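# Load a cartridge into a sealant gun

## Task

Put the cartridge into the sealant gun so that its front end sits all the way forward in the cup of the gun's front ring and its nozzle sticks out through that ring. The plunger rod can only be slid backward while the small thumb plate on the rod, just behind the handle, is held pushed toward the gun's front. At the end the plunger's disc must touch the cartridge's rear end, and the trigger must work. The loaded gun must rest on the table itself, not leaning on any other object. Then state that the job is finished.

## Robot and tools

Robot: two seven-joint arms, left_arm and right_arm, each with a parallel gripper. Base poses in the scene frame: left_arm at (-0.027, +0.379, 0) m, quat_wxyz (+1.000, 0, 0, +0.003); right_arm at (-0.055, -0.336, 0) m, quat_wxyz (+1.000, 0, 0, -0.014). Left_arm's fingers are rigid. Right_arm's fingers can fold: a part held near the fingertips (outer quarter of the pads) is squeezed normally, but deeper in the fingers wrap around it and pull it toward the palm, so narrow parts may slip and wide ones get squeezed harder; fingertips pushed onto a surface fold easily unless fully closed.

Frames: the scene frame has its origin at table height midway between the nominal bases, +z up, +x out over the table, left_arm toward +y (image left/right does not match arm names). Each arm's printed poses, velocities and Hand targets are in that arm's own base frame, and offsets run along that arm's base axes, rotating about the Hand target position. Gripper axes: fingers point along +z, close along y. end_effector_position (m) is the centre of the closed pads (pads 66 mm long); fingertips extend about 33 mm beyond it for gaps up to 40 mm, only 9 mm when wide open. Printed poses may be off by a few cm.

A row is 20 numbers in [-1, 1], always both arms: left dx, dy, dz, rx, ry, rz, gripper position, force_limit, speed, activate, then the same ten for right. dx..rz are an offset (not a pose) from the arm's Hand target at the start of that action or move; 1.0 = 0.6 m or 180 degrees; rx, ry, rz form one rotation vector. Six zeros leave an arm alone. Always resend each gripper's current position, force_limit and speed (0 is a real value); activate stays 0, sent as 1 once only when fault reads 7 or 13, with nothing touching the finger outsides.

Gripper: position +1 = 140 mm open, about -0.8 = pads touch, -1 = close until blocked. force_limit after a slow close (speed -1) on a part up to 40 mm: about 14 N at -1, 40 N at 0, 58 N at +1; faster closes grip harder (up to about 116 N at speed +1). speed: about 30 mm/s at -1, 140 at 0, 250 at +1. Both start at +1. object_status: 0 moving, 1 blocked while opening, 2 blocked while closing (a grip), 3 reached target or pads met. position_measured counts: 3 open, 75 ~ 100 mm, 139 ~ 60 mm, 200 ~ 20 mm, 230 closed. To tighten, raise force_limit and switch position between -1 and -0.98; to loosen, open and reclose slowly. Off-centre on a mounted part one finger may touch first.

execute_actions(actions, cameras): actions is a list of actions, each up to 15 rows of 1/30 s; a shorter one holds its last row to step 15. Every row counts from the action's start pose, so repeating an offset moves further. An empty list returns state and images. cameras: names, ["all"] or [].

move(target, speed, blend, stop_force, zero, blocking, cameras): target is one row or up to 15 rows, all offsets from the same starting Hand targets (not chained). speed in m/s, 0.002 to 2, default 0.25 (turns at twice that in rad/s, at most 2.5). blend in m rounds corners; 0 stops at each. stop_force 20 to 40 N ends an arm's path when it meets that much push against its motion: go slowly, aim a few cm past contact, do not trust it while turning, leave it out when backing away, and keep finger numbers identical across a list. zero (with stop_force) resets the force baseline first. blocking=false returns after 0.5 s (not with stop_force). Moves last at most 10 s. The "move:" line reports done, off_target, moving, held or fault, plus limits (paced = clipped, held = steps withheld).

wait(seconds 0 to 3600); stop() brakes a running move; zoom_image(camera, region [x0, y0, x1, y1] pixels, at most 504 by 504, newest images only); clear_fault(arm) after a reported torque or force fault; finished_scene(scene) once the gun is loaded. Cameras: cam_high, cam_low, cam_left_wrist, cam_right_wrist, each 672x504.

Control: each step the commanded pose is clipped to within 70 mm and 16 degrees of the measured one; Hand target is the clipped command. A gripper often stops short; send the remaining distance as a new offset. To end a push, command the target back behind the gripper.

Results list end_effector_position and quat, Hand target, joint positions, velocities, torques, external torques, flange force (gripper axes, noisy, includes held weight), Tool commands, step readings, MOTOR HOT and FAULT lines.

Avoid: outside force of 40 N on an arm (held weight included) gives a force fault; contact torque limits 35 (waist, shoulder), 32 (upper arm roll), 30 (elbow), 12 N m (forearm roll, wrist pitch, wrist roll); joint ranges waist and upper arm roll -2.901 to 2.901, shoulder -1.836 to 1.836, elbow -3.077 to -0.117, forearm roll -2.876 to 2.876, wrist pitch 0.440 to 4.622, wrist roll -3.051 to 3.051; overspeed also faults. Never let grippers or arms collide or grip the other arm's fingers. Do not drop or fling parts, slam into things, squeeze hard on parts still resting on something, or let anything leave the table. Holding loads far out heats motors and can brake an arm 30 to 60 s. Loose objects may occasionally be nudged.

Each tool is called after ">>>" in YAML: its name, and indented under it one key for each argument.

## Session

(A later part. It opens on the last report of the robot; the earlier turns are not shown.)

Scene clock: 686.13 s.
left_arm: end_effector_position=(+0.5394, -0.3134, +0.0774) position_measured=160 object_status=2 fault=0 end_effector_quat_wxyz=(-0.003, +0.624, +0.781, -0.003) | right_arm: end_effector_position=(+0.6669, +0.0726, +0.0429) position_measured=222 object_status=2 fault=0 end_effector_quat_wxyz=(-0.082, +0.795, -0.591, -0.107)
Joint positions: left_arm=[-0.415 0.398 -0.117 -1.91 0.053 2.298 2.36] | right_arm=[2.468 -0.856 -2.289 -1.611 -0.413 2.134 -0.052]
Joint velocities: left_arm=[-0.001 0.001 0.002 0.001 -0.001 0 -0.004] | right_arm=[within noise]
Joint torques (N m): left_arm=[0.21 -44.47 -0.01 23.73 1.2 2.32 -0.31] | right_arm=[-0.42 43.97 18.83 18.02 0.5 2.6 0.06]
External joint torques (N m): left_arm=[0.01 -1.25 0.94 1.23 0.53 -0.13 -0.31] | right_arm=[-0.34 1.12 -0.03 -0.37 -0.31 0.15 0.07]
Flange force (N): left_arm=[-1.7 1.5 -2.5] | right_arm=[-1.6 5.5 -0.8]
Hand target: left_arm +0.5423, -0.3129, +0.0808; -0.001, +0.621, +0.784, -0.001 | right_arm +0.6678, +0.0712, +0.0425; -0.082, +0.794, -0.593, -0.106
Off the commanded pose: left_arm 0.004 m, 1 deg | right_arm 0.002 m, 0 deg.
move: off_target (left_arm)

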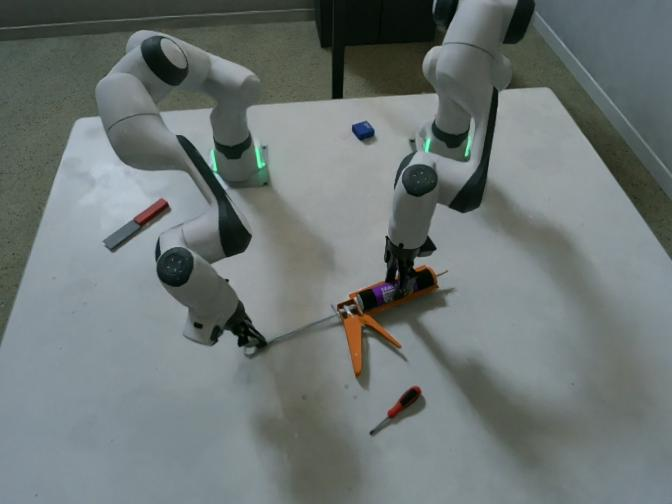

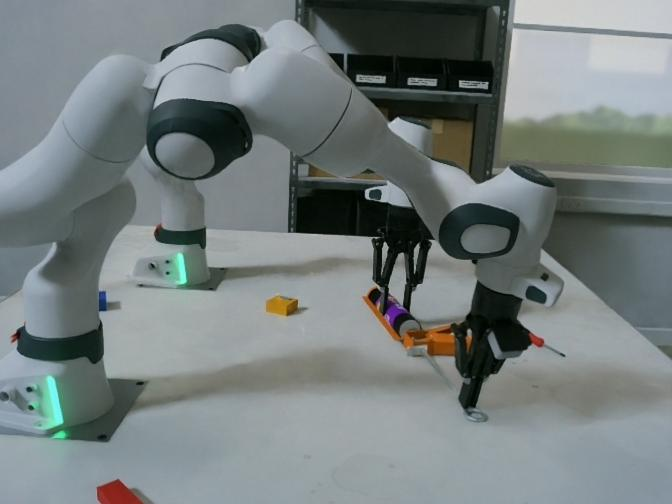

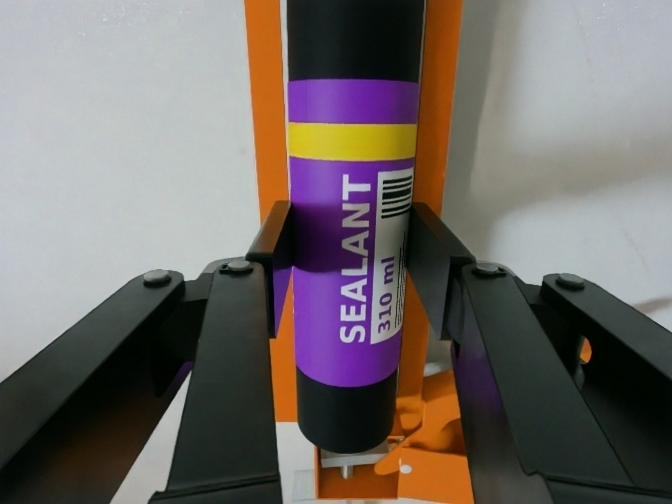

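>>> move:
  target: [0,0,-0.0065,0,0,0,-1,0,-1,0,0,0,0,0,0,0,-1,0.2,-1,0]
  speed: 0.02
  stop_force: 20
  cameras: ["cam_high","cam_low","cam_left_wrist"]

>>> zoom_image:
  camera: "cam_low"
  region: [370, 290, 450, 370]

>>> zoom_image:
  camera: "cam_high"
  region: [390, 240, 450, 300]

Scene clock: 694.67 s.
left_arm: end_effector_position=(+0.5390, -0.3132, +0.0744) position_measured=160 object_status=2 fault=0 end_effector_quat_wxyz=(-0.004, +0.623, +0.782, -0.003) | right_arm: end_effector_position=(+0.6669, +0.0726, +0.0429) position_measured=222 object_status=2 fault=0 end_effector_quat_wxyz=(-0.082, +0.795, -0.591, -0.107)
Joint positions: left_arm=[-0.419 0.403 -0.113 -1.91 0.053 2.301 2.358] | right_arm=[2.468 -0.856 -2.289 -1.611 -0.413 2.134 -0.052]
Joint torques (N m): left_arm=[0.46 -44.19 0.17 23.2 0.96 2.84 -0.19] | right_arm=[-0.38 43.87 18.75 17.98 0.46 2.6 0.05]
External joint torques (N m): left_arm=[0.33 -0.74 1.13 0.66 0.29 0.38 -0.19] | right_arm=[-0.24 1 -0.07 -0.46 -0.35 0.14 0.06]
Flange force (N): left_arm=[0.1 0.6 -0.5] | right_arm=[-1.6 5.3 -0.5]
Hand target: left_arm +0.5423, -0.3129, +0.0769; -0.001, +0.621, +0.784, -0.001 | right_arm +0.6678, +0.0712, +0.0425; -0.082, +0.794, -0.593, -0.106
Off the commanded pose: left_arm 0.004 m, 1 deg | right_arm 0.002 m, 0 deg.
move: off_target (left_arm)

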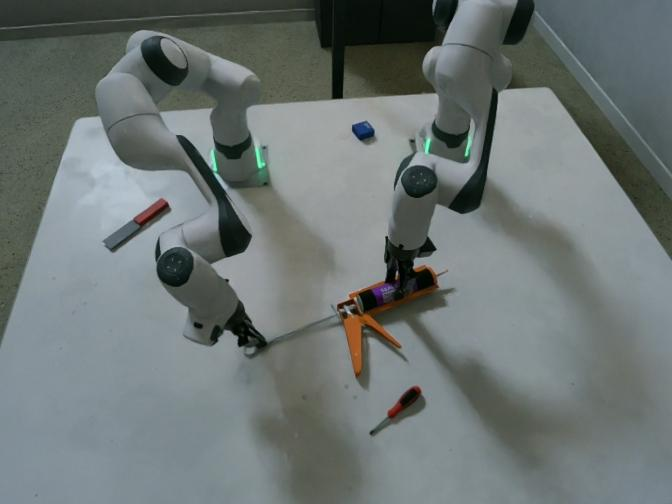

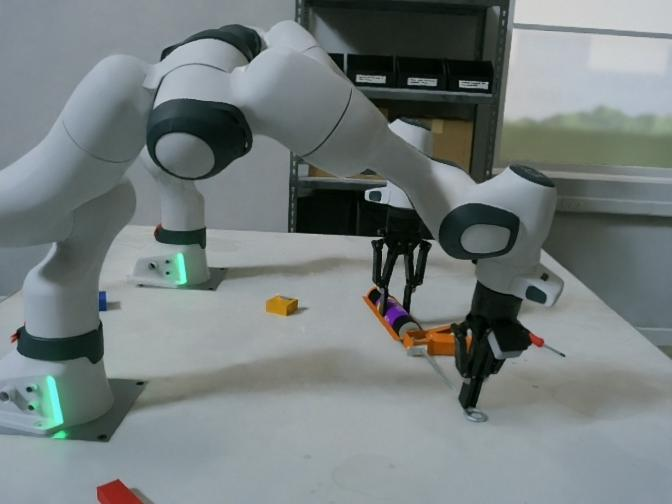

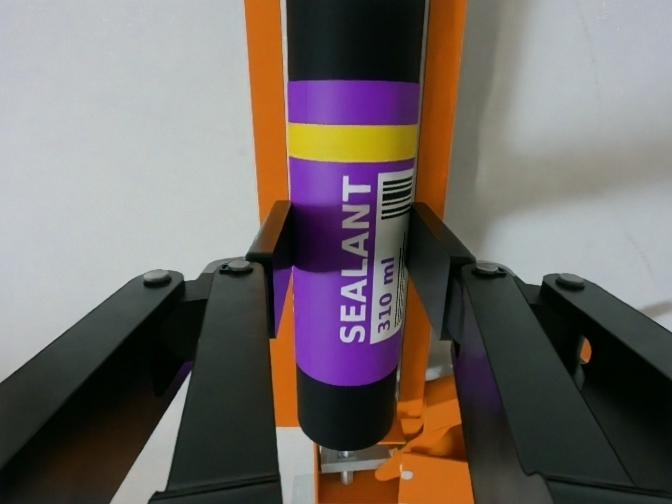

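Scaled by 6.300 from the camera's image (finer frame: 960x720).

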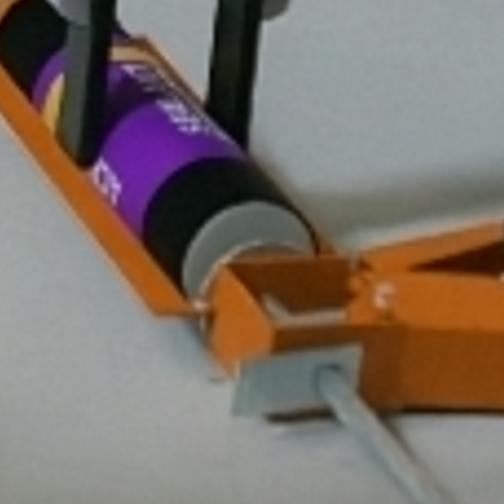

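Scaled by 8.400 from the camera's image (finer frame: 960x720).

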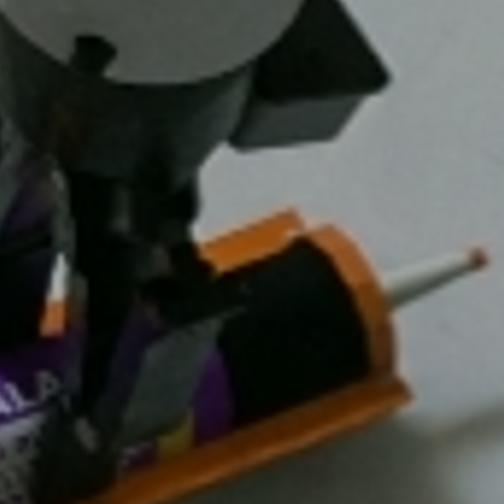

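>>> move:
  target: [0,0,-0.006,0,0,0,-1,0,-1,0,0,0,0,0,0,0,-1,0.2,-1,0]
  speed: 0.02
  stop_force: 20
  cameras: ["cam_high","cam_low","cam_left_wrist"]

>>> zoom_image:
  camera: "cam_low"
  region: [370, 290, 450, 370]

>>> zoom_image:
  camera: "cam_high"
  region: [390, 240, 450, 300]

Scene clock: 706.13 s.
left_arm: end_effector_position=(+0.5393, -0.3128, +0.0718) position_measured=160 object_status=2 fault=0 end_effector_quat_wxyz=(-0.005, +0.623, +0.783, -0.003) | right_arm: end_effector_position=(+0.6669, +0.0726, +0.0429) position_measured=222 object_status=2 fault=0 end_effector_quat_wxyz=(-0.082, +0.795, -0.591, -0.107)
Joint positions: left_arm=[-0.421 0.408 -0.111 -1.91 0.053 2.305 2.356] | right_arm=[2.468 -0.856 -2.289 -1.611 -0.413 2.134 -0.052]
Joint torques (N m): left_arm=[-0.05 -43.56 0.16 22.64 1.01 3.32 -0.15] | right_arm=[-0.41 43.52 18.72 17.89 0.48 2.6 0.05]
External joint torques (N m): left_arm=[-0.04 -0.11 1.23 0.22 0.34 0.87 -0.15] | right_arm=[-0.42 0.44 -0.29 -0.58 -0.34 0.14 0.06]
Flange force (N): left_arm=[0.4 -0.3 1.8] | right_arm=[-1.0 4.9 0.3]
Hand target: left_arm +0.5423, -0.3129, +0.0733; -0.001, +0.621, +0.784, -0.001 | right_arm +0.6678, +0.0712, +0.0425; -0.082, +0.794, -0.593, -0.106
Off the commanded pose: left_arm 0.003 m, 1 deg | right_arm 0.002 m, 0 deg.
move: done

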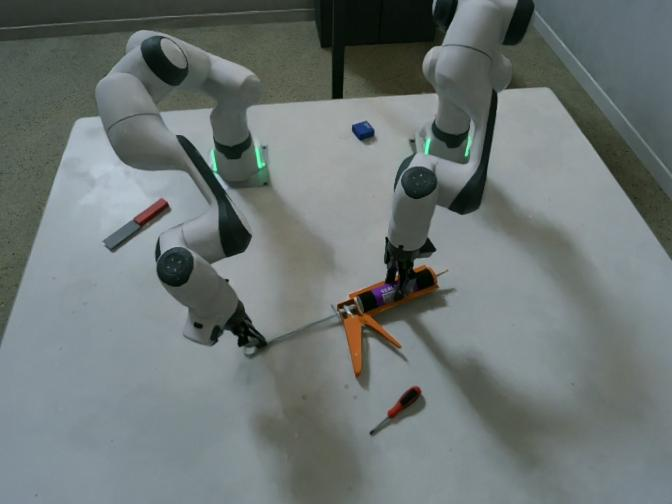

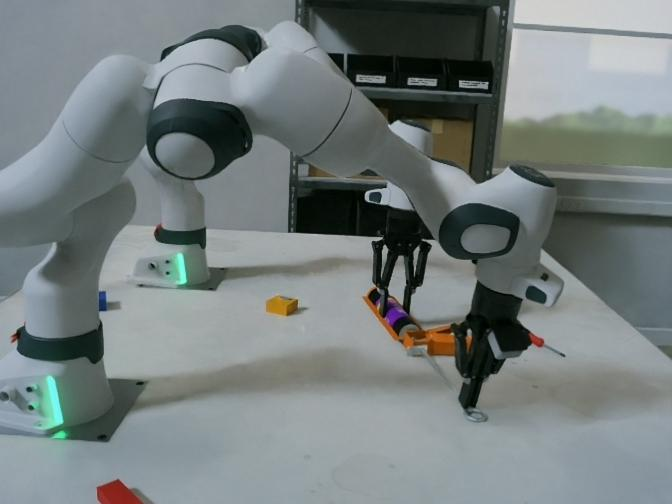

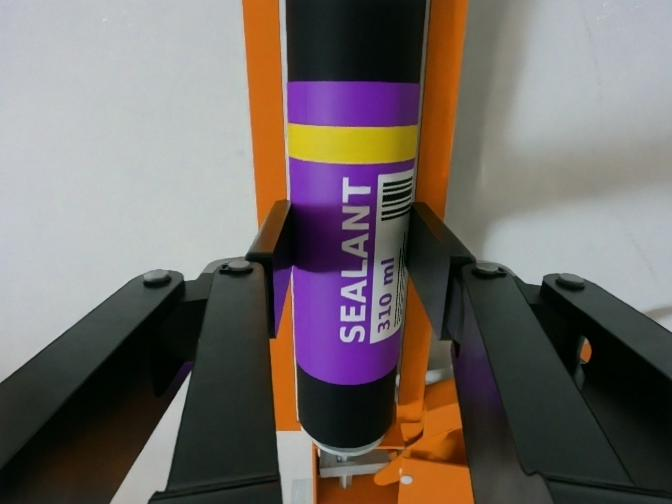

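Scaled by 6.300 from the camera's image (finer frame: 960x720).

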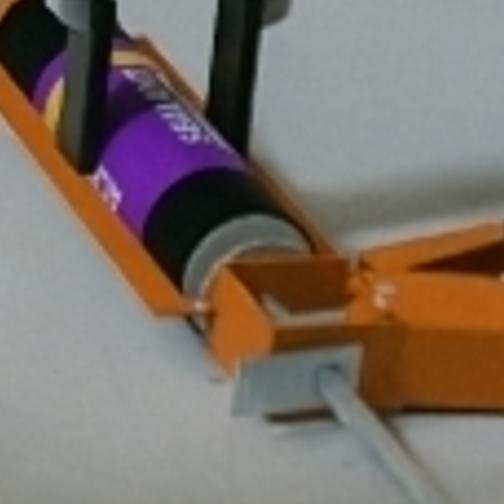

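Scaled by 8.400 from the camera's image (finer frame: 960x720).

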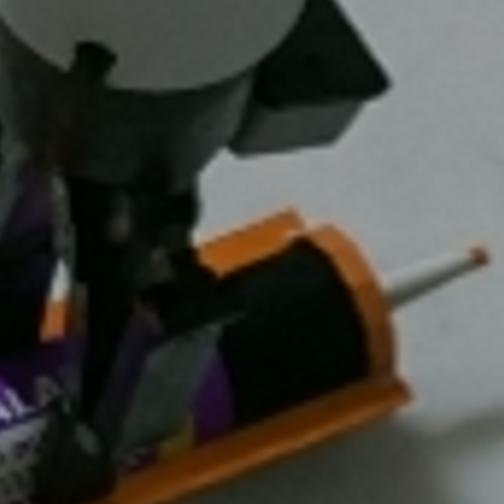

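>>> move:
  target:
    - [0,0,0,0,0,0,-1,0,-1,0,0,0,0,0,0,0,-0.2,0.2,-1,0]
    - [0,0,0,0,0,0,-1,0,-1,0,0,0,0.3,0,0,0,-0.2,0.2,-1,0]
  speed: 0.12
  cameras: ["cam_high","cam_right_wrist"]

Scene clock: 741.37 s.
left_arm: end_effector_position=(+0.5402, -0.3123, +0.0709) position_measured=160 object_status=2 fault=0 end_effector_quat_wxyz=(-0.004, +0.622, +0.783, -0.002) | right_arm: end_effector_position=(+0.6690, +0.0698, +0.2220) position_measured=154 object_status=3 fault=0 end_effector_quat_wxyz=(-0.082, +0.793, -0.595, -0.103)
Joint positions: left_arm=[-0.421 0.409 -0.109 -1.911 0.053 2.309 2.356] | right_arm=[2.417 -0.669 -2.154 -1.44 -0.29 1.81 -0.052]
Joint velocities: left_arm=[within noise] | right_arm=[0 0 0.001 0 0 -0.005 0.002]
Joint torques (N m): left_arm=[-0.03 -44.55 -0.42 22.93 0.78 2.75 -0.13] | right_arm=[-0.06 40.53 17.85 21.2 1.5 2.26 -0.15]
External joint torques (N m): left_arm=[-0.19 -1.26 0.49 0.63 0.12 0.32 -0.13] | right_arm=[0 1.29 1.45 0.06 0.32 -0.22 -0.14]
Flange force (N): left_arm=[0.5 -0.9 -1.5] | right_arm=[-2.1 6.2 -1.6]
Hand target: left_arm +0.5423, -0.3129, +0.0733; -0.001, +0.621, +0.784, -0.001 | right_arm +0.6678, +0.0712, +0.2225; -0.082, +0.794, -0.593, -0.106
Off the commanded pose: left_arm 0.003 m, 0 deg | right_arm 0.002 m, 0 deg.
move: done

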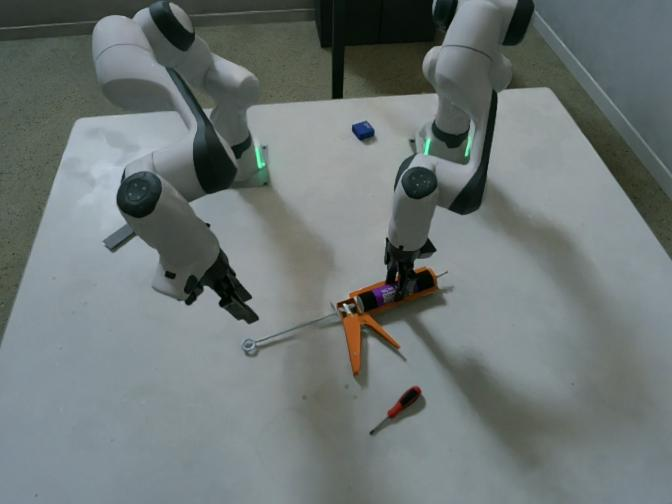

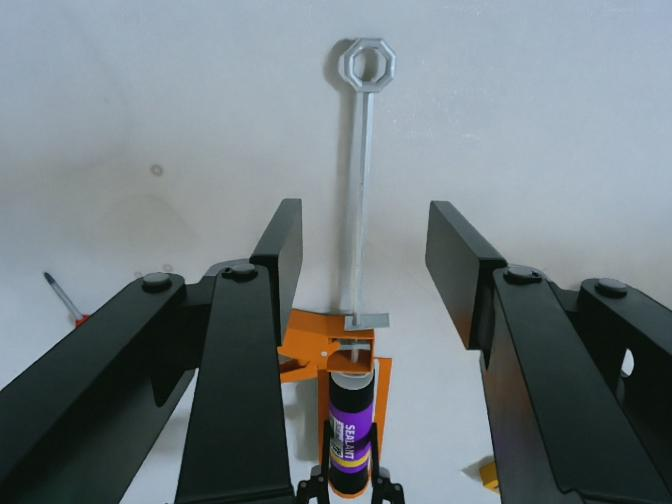

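>>> move:
  target: [0,0,0,0,0,0,-1,0,-1,0,0.0147,0.36,0.03,-0.0471,-0.0829,0.4908,1,0.2,-1,0]
  speed: 0.2
  cameras: ["cam_high","cam_right_wrist","cam_low"]

Scene clock: 751.77 s.
left_arm: end_effector_position=(+0.5402, -0.3123, +0.0709) position_measured=160 object_status=2 fault=0 end_effector_quat_wxyz=(-0.004, +0.622, +0.783, -0.002) | right_arm: end_effector_position=(+0.6763, +0.2880, +0.2408) position_measured=3 object_status=3 fault=0 end_effector_quat_wxyz=(-0.009, +0.991, +0.133, +0.013)
Joint positions: left_arm=[-0.421 0.409 -0.109 -1.911 0.053 2.309 2.356] | right_arm=[2.845 -1.091 -1.677 -1.103 -1.097 1.477 -1.028]
Joint velocities: left_arm=[within noise] | right_arm=[0.001 -0.001 -0.001 0 -0.002 -0.005 0]
Joint torques (N m): left_arm=[-0.07 -44.55 -0.45 22.93 0.78 2.76 -0.12] | right_arm=[-0.04 46.38 25.64 10.57 0.41 2.53 -0.06]
External joint torques (N m): left_arm=[-0.05 -0.9 0.62 0.45 0.12 0.29 -0.12] | right_arm=[-0.18 0.76 1.75 0.31 -0.41 -0.19 -0.06]
Flange force (N): left_arm=[0.6 -0.6 -0.9] | right_arm=[-2.0 0.7 -2.0]
Hand target: left_arm +0.5423, -0.3129, +0.0733; -0.001, +0.621, +0.784, -0.001 | right_arm +0.6767, +0.2872, +0.2405; -0.001, +0.991, +0.134, +0.001
Off the commanded pose: left_arm 0.003 m, 0 deg | right_arm 0.001 m, 2 deg.
joint read past its limit (right arm) — joint 1 (waist), upper limit.
joint sent to its limit (right arm) — joint 1 (waist), upper limit. The joint targets still meet the commanded pose.
move: done
Images, in order (width x height): cam_high 672x504, cam_low 672x504, cam_right_wrist 672x504.

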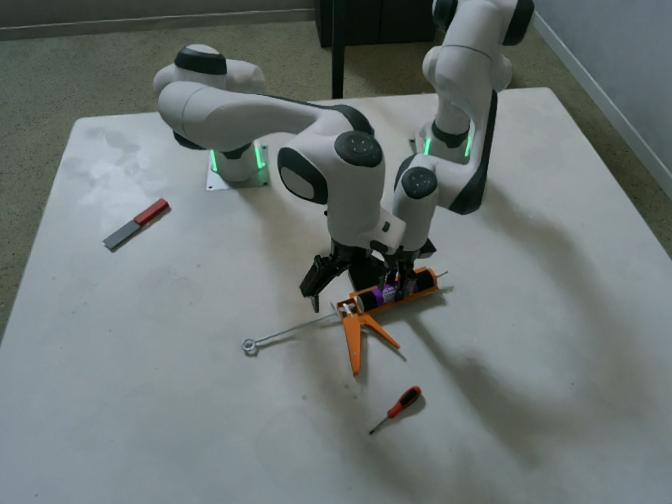

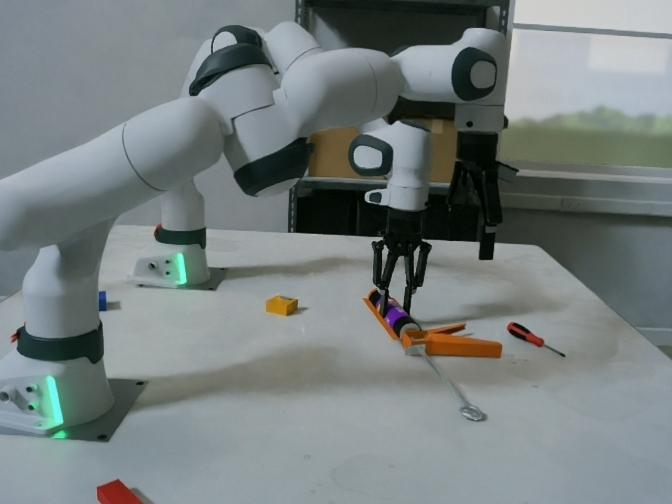

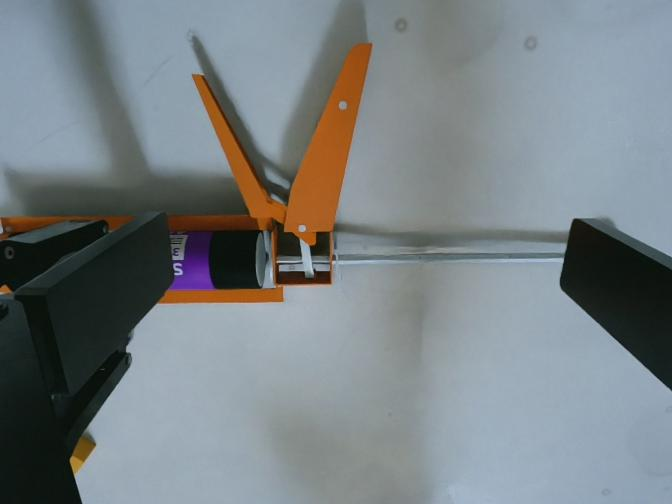

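>>> move:
  target: [0,0,0,0,0,0,-1,0,-1,0,0.059,0.103,0,0,0,0,1,0.2,-1,0]
  speed: 0.1
  cameras: ["cam_high","cam_right_wrist","cam_low"]

Scene clock: 769.63 s.
left_arm: end_effector_position=(+0.5402, -0.3123, +0.0709) position_measured=160 object_status=2 fault=0 end_effector_quat_wxyz=(-0.004, +0.622, +0.783, -0.002) | right_arm: end_effector_position=(+0.7103, +0.3470, +0.2399) position_measured=3 object_status=3 fault=0 end_effector_quat_wxyz=(-0.061, +0.985, +0.136, +0.092)
Joint positions: left_arm=[-0.421 0.409 -0.109 -1.911 0.053 2.309 2.356] | right_arm=[2.845 -1.182 -1.593 -1.157 -1.239 1.654 -0.966]
Joint velocities: left_arm=[within noise] | right_arm=[0 0 -0.001 -0.001 0 0.001 0.007]
Joint torques (N m): left_arm=[-0.04 -44.56 -0.48 22.94 0.78 2.76 -0.17] | right_arm=[-0.04 46.51 28.09 7.39 0.34 3.36 0.06]
External joint torques (N m): left_arm=[-0.05 -1.06 0.55 0.55 0.12 0.31 -0.17] | right_arm=[-0.43 0.83 1.99 -0.44 -0.41 0.23 0.07]
Flange force (N): left_arm=[0.5 -0.8 -1.2] | right_arm=[-8.4 2.0 -1.7]
Hand target: left_arm +0.5423, -0.3129, +0.0733; -0.001, +0.621, +0.784, -0.001 | right_arm +0.7121, +0.3490, +0.2405; -0.001, +0.991, +0.134, +0.001
Off the commanded pose: left_arm 0.003 m, 0 deg | right_arm 0.003 m, 12 deg.
joint read past its limit (right arm) — joint 1 (waist), upper limit.
joint sent to its limit (right arm) — joint 1 (waist), upper limit. The joint targets are off in orientation, not in position.
move: off_target (right_arm)
Images, in order (width x height): cam_high 672x504, cam_low 672x504, cam_right_wrist 672x504.

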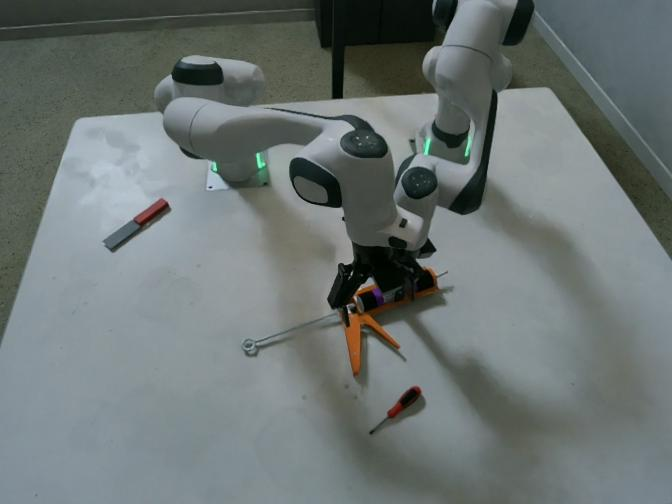

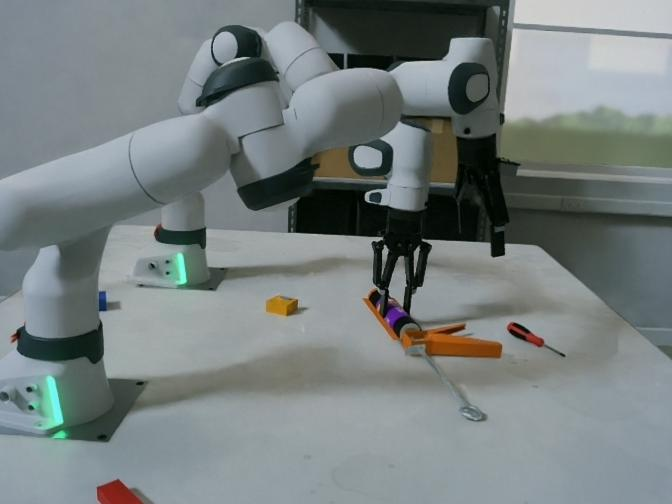

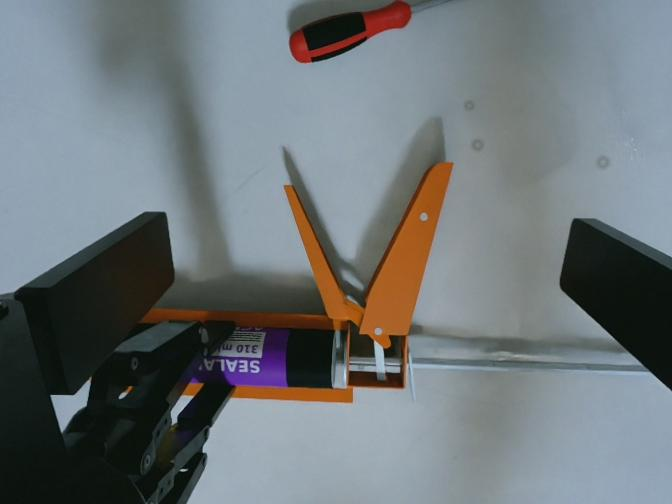

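>>> move:
  target: [0,0,0,0,0,0,-1,0,-1,0,-0.016,-0.0045,-0.13,0.0181,-0.0642,0,1,0.2,-1,0]
  speed: 0.1
  cameras: ["cam_high","cam_right_wrist","cam_low"]

Scene clock: 784.60 s.
left_arm: end_effector_position=(+0.5402, -0.3123, +0.0709) position_measured=160 object_status=2 fault=0 end_effector_quat_wxyz=(-0.004, +0.622, +0.783, -0.002) | right_arm: end_effector_position=(+0.7009, +0.3470, +0.1625) position_measured=3 object_status=3 fault=0 end_effector_quat_wxyz=(-0.016, +0.985, +0.137, +0.103)
Joint positions: left_arm=[-0.421 0.409 -0.109 -1.911 0.053 2.309 2.356] | right_arm=[2.815 -1.213 -1.682 -1.318 -1.329 1.746 -0.865]
Joint velocities: left_arm=[within noise] | right_arm=[0.001 -0.001 0 0 0.001 0.001 0.006]
Joint torques (N m): left_arm=[-0.06 -44.57 -0.45 22.94 0.78 2.76 -0.13] | right_arm=[-0.56 45.47 29.25 8.3 0.15 3.24 0.18]
External joint torques (N m): left_arm=[-0.19 -1.31 0.48 0.67 0.12 0.32 -0.13] | right_arm=[-0.58 1.58 1.38 -0.62 -0.39 0.28 0.18]
Flange force (N): left_arm=[0.5 -0.9 -1.6] | right_arm=[-8.7 2.4 -2.9]
Hand target: left_arm +0.5423, -0.3129, +0.0733; -0.001, +0.621, +0.784, -0.001 | right_arm +0.7025, +0.3463, +0.1625; -0.016, +0.985, +0.133, +0.105
Off the commanded pose: left_arm 0.003 m, 0 deg | right_arm 0.002 m, 0 deg.
move: done
Images, in order (width x height): cam_high 672x504, cam_low 672x504, cam_right_wrist 672x504.

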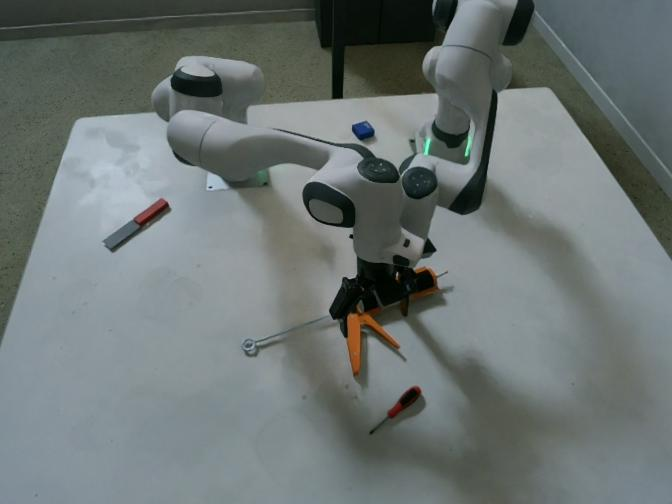

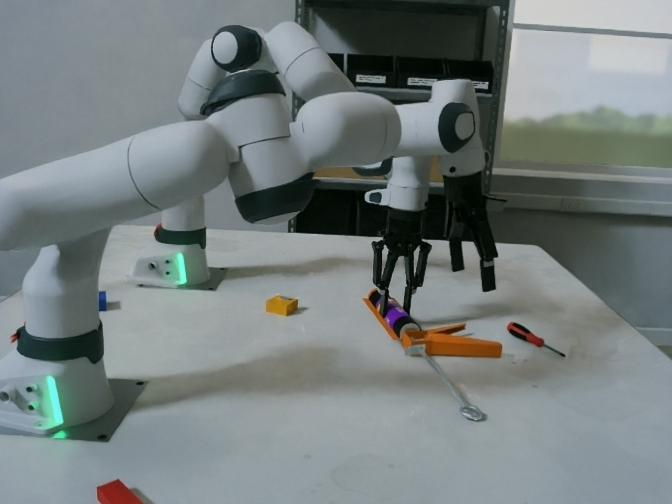

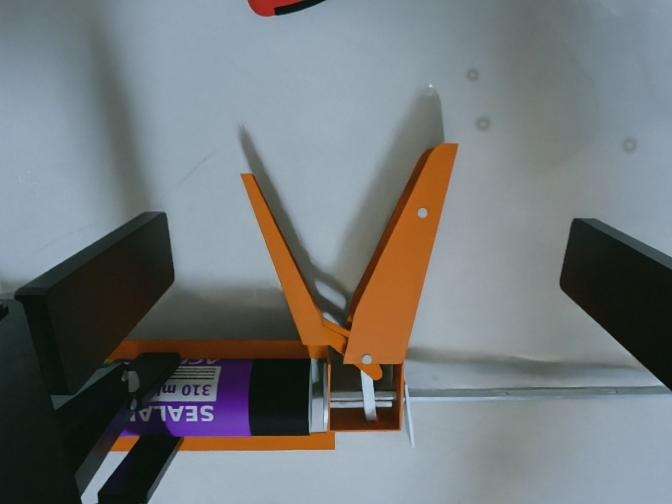

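>>> zoom_image:
  camera: "cam_high"
  region: [300, 200, 480, 380]

>>> zoom_image:
  camera: "cam_low"
  region: [340, 120, 540, 380]

>>> zoom_image:
  camera: "cam_left_wrist"
  region: [336, 0, 672, 504]

Scaled by 2.800 from the camera's image (finer frame: 960x720).

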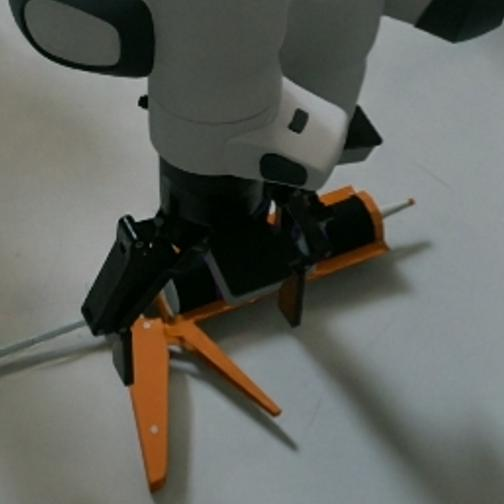

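Scaled by 1.938 from the camera's image (finer frame: 960x720).

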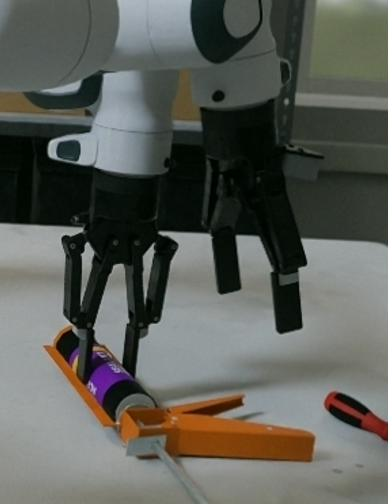

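This scene's latest camera images include none from cam_left_wrist. They are from: cam_high, cam_low, cam_right_wrist. cam_left_wrist's image comes with the result of a call that names it in "cameras".

>>> move:
  target:
    - [0,0,0,0,0,0,0.1,0,-1,0,0,0,0,0,0,0,1,0.2,-1,0]
    - [0,0,0.33,0,0,0,0.1,0,-1,0,0,0,0,0,0,0,1,0.2,-1,0]
  speed: 0.08
  cameras: ["cam_high","cam_right_wrist","cam_low","cam_left_wrist"]

>>> zoom_image:
  camera: "cam_low"
  region: [350, 270, 450, 370]

Scene clock: 820.17 s.
left_arm: end_effector_position=(+0.5430, -0.3125, +0.2712) position_measured=117 object_status=3 fault=0 end_effector_quat_wxyz=(+0.000, +0.619, +0.785, +0.000) | right_arm: end_effector_position=(+0.7010, +0.3470, +0.1625) position_measured=3 object_status=3 fault=0 end_effector_quat_wxyz=(-0.016, +0.985, +0.136, +0.103)
Joint positions: left_arm=[-0.418 0.214 -0.115 -1.658 0.025 1.87 2.367] | right_arm=[2.815 -1.213 -1.682 -1.319 -1.329 1.746 -0.863]
Joint velocities: left_arm=[0 0 0 0 -0.002 -0.003 0.001] | right_arm=[within noise]
Joint torques (N m): left_arm=[-0.08 -38.81 -1.05 24.52 0.61 2.34 0.22] | right_arm=[-0.58 45.48 29.4 8.32 0.14 3.21 0.13]
External joint torques (N m): left_arm=[-0.14 1.32 -0.51 -0.48 -0.26 -0.14 0.22] | right_arm=[-0.64 1.45 1.44 -0.63 -0.4 0.24 0.13]
Flange force (N): left_arm=[-1.6 1.6 1.0] | right_arm=[-8.7 2.6 -2.9]
Hand target: left_arm +0.5423, -0.3129, +0.2713; -0.001, +0.621, +0.784, -0.001 | right_arm +0.7025, +0.3463, +0.1625; -0.016, +0.985, +0.133, +0.105
Off the commanded pose: left_arm 0.001 m, 0 deg | right_arm 0.002 m, 0 deg.
move: done

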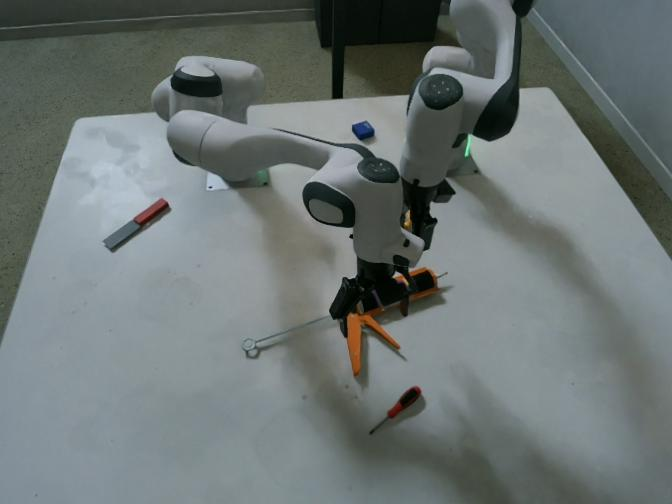

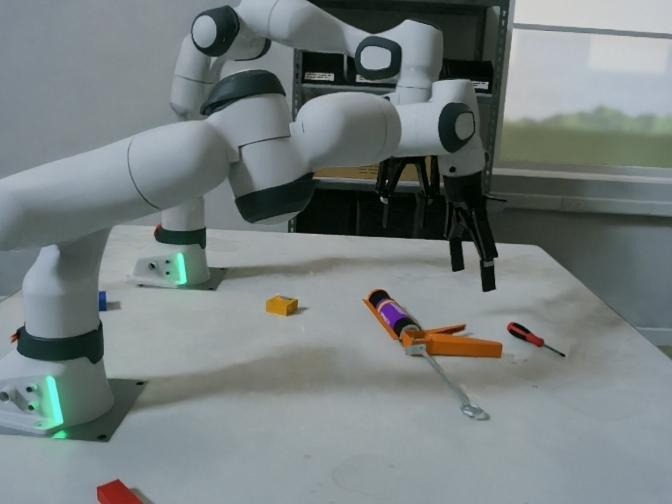

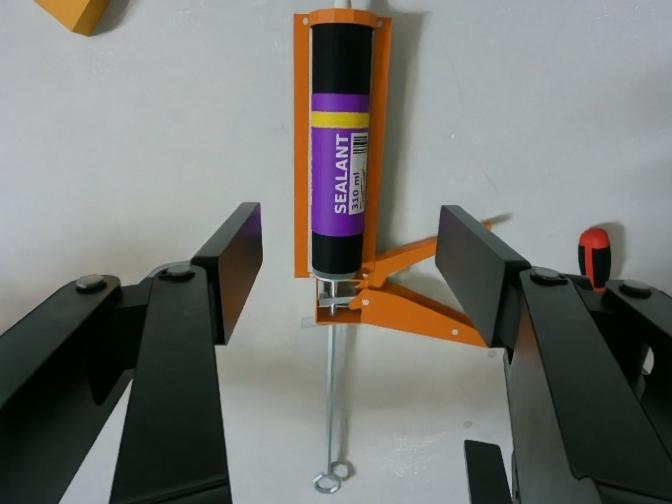

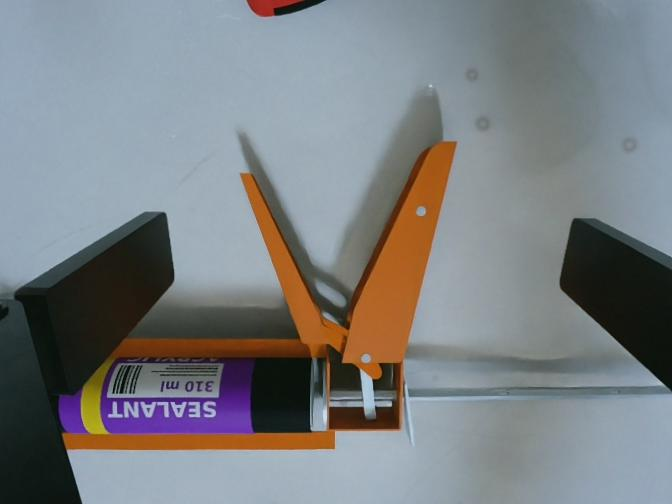

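Scaled by 5.040 from the camera's image (finer frame: 960x720).

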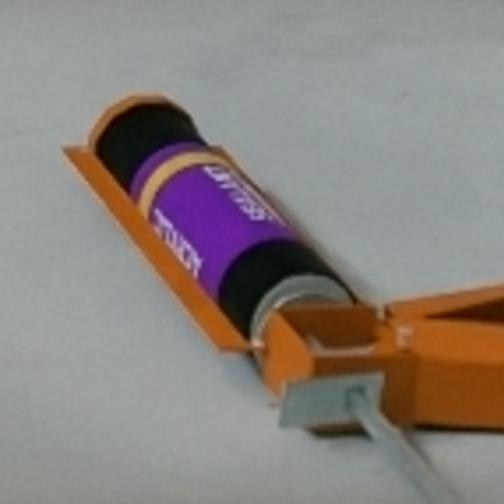

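>>> move:
  target:
    - [0,0.27,0,0,0,0,0.1,0,-1,0,0.007,0.0123,0,0,0,0,1,0.2,-1,0]
    - [0,0.27,0,0,0,0,0.1,0,-1,0,0.007,0.0123,-0.117,0,0,0,1,0.2,-1,0]
  speed: 0.1
  cameras: ["cam_high","cam_right_wrist","cam_low"]

Scene clock: 836.10 s.
left_arm: end_effector_position=(+0.5424, -0.1504, +0.2709) position_measured=117 object_status=3 fault=0 end_effector_quat_wxyz=(-0.002, +0.619, +0.785, -0.001) | right_arm: end_effector_position=(+0.7054, +0.3533, +0.0921) position_measured=3 object_status=3 fault=0 end_effector_quat_wxyz=(-0.015, +0.985, +0.136, +0.103)
Joint positions: left_arm=[-0.257 0.017 -0.014 -1.913 0 1.925 2.635] | right_arm=[2.833 -1.307 -1.738 -1.331 -1.412 1.822 -0.836]
Joint velocities: left_arm=[within noise] | right_arm=[0 -0.002 0.001 0.001 0 0.005 0.005]
Joint torques (N m): left_arm=[-0.06 -33 -0.1 23.51 0.6 2.72 0.22] | right_arm=[-0.03 46.7 30.49 7.32 0.17 3.2 0.17]
External joint torques (N m): left_arm=[-0.17 0.23 -0.22 -1.25 -0.27 0.25 0.22] | right_arm=[-0.2 1.56 1.77 -0.21 -0.39 0.23 0.16]
Flange force (N): left_arm=[2.1 -3.6 3.3] | right_arm=[-4.4 1.1 -3.6]
Hand target: left_arm +0.5423, -0.1509, +0.2713; -0.001, +0.621, +0.784, -0.001 | right_arm +0.7067, +0.3537, +0.0923; -0.016, +0.985, +0.133, +0.105
Off the commanded pose: left_arm 0.001 m, 0 deg | right_arm 0.001 m, 0 deg.
move: done
Images, in order (width x height): cam_high 672x504, cam_low 672x504, cam_right_wrist 672x504.

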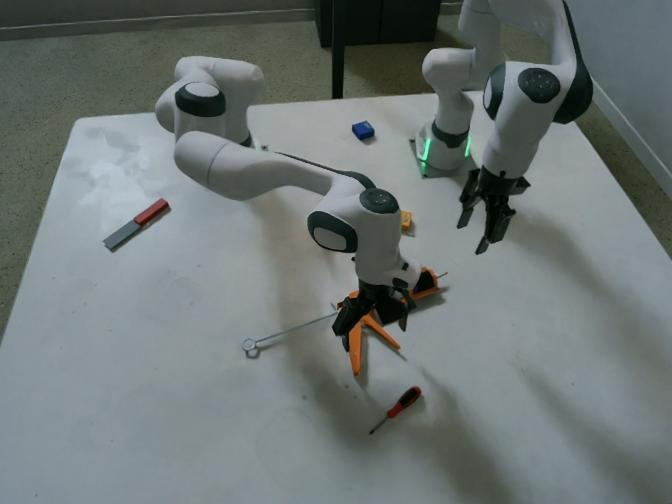

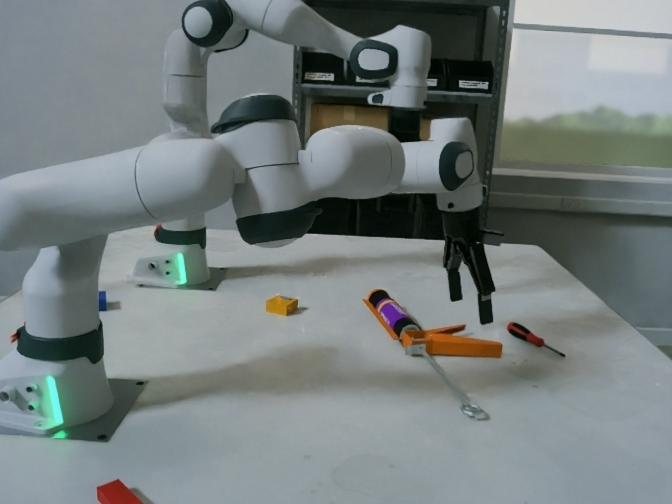

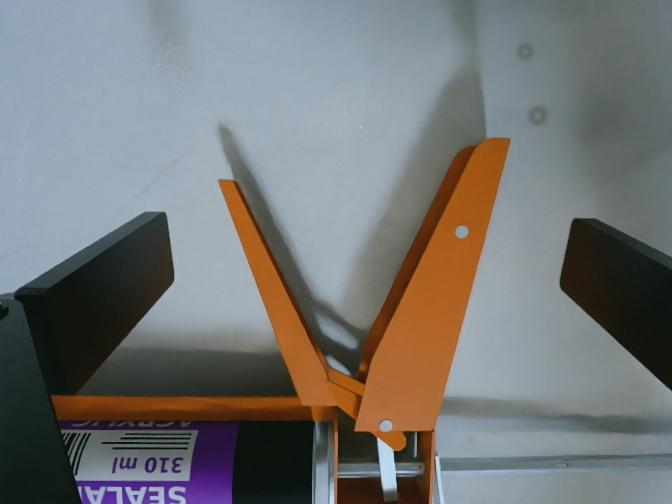

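>>> move:
  target: [0,0,0,0,0,0,0.1,0,-1,0,0,0,-0.083,0,0,0,1,0.2,-1,0]
  speed: 0.06
  stop_force: 20
  cameras: ["cam_high","cam_right_wrist","cam_low"]

Scene clock: 844.40 s.
left_arm: end_effector_position=(+0.5424, -0.1504, +0.2709) position_measured=117 object_status=3 fault=0 end_effector_quat_wxyz=(-0.002, +0.619, +0.785, -0.001) | right_arm: end_effector_position=(+0.7062, +0.3526, +0.0429) position_measured=3 object_status=3 fault=0 end_effector_quat_wxyz=(-0.015, +0.985, +0.135, +0.103)
Joint positions: left_arm=[-0.257 0.017 -0.014 -1.913 0 1.925 2.635] | right_arm=[2.835 -1.363 -1.787 -1.342 -1.459 1.885 -0.817]
Joint torques (N m): left_arm=[-0.1 -32.99 -0.13 23.52 0.6 2.73 0.18] | right_arm=[0.52 47.12 30.56 6.74 0.23 3.2 0.17]
External joint torques (N m): left_arm=[0 0.48 -0.04 -1.39 -0.27 0.24 0.18] | right_arm=[0.32 1.48 1.52 -0.09 -0.34 0.23 0.16]
Flange force (N): left_arm=[2.2 -3.3 3.6] | right_arm=[-1.6 -0.3 -3.0]
Hand target: left_arm +0.5423, -0.1509, +0.2713; -0.001, +0.621, +0.784, -0.001 | right_arm +0.7067, +0.3537, +0.0425; -0.016, +0.985, +0.133, +0.105
Off the commanded pose: left_arm 0.001 m, 0 deg | right_arm 0.001 m, 0 deg.
move: done
Images, in order (width x height): cam_high 672x504, cam_low 672x504, cam_right_wrist 672x504.

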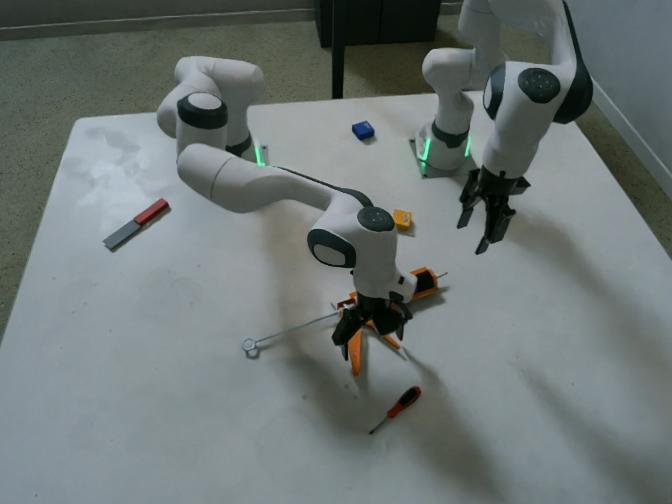

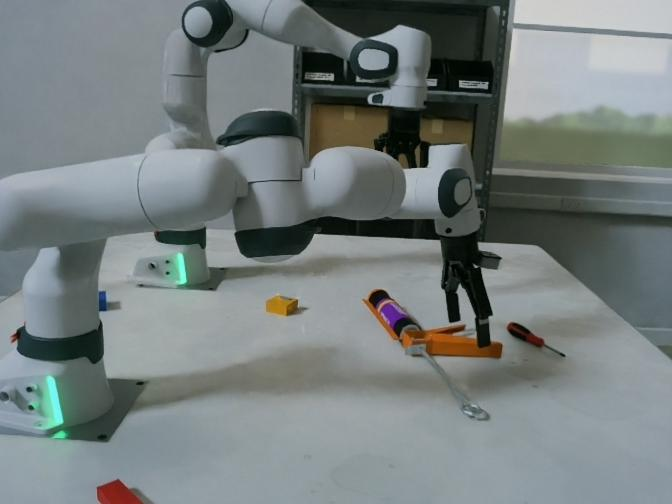

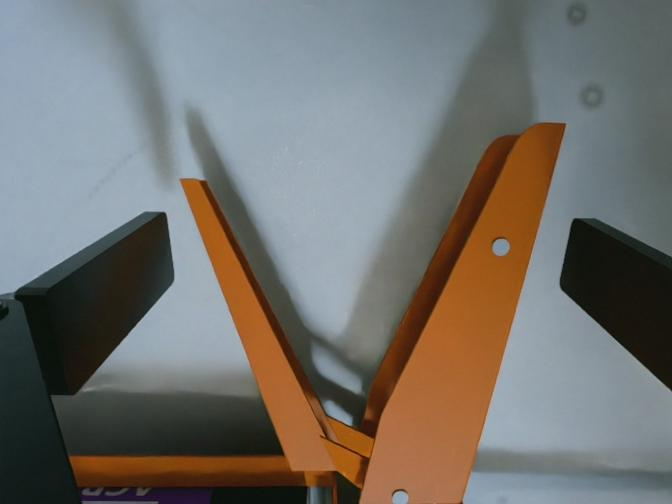

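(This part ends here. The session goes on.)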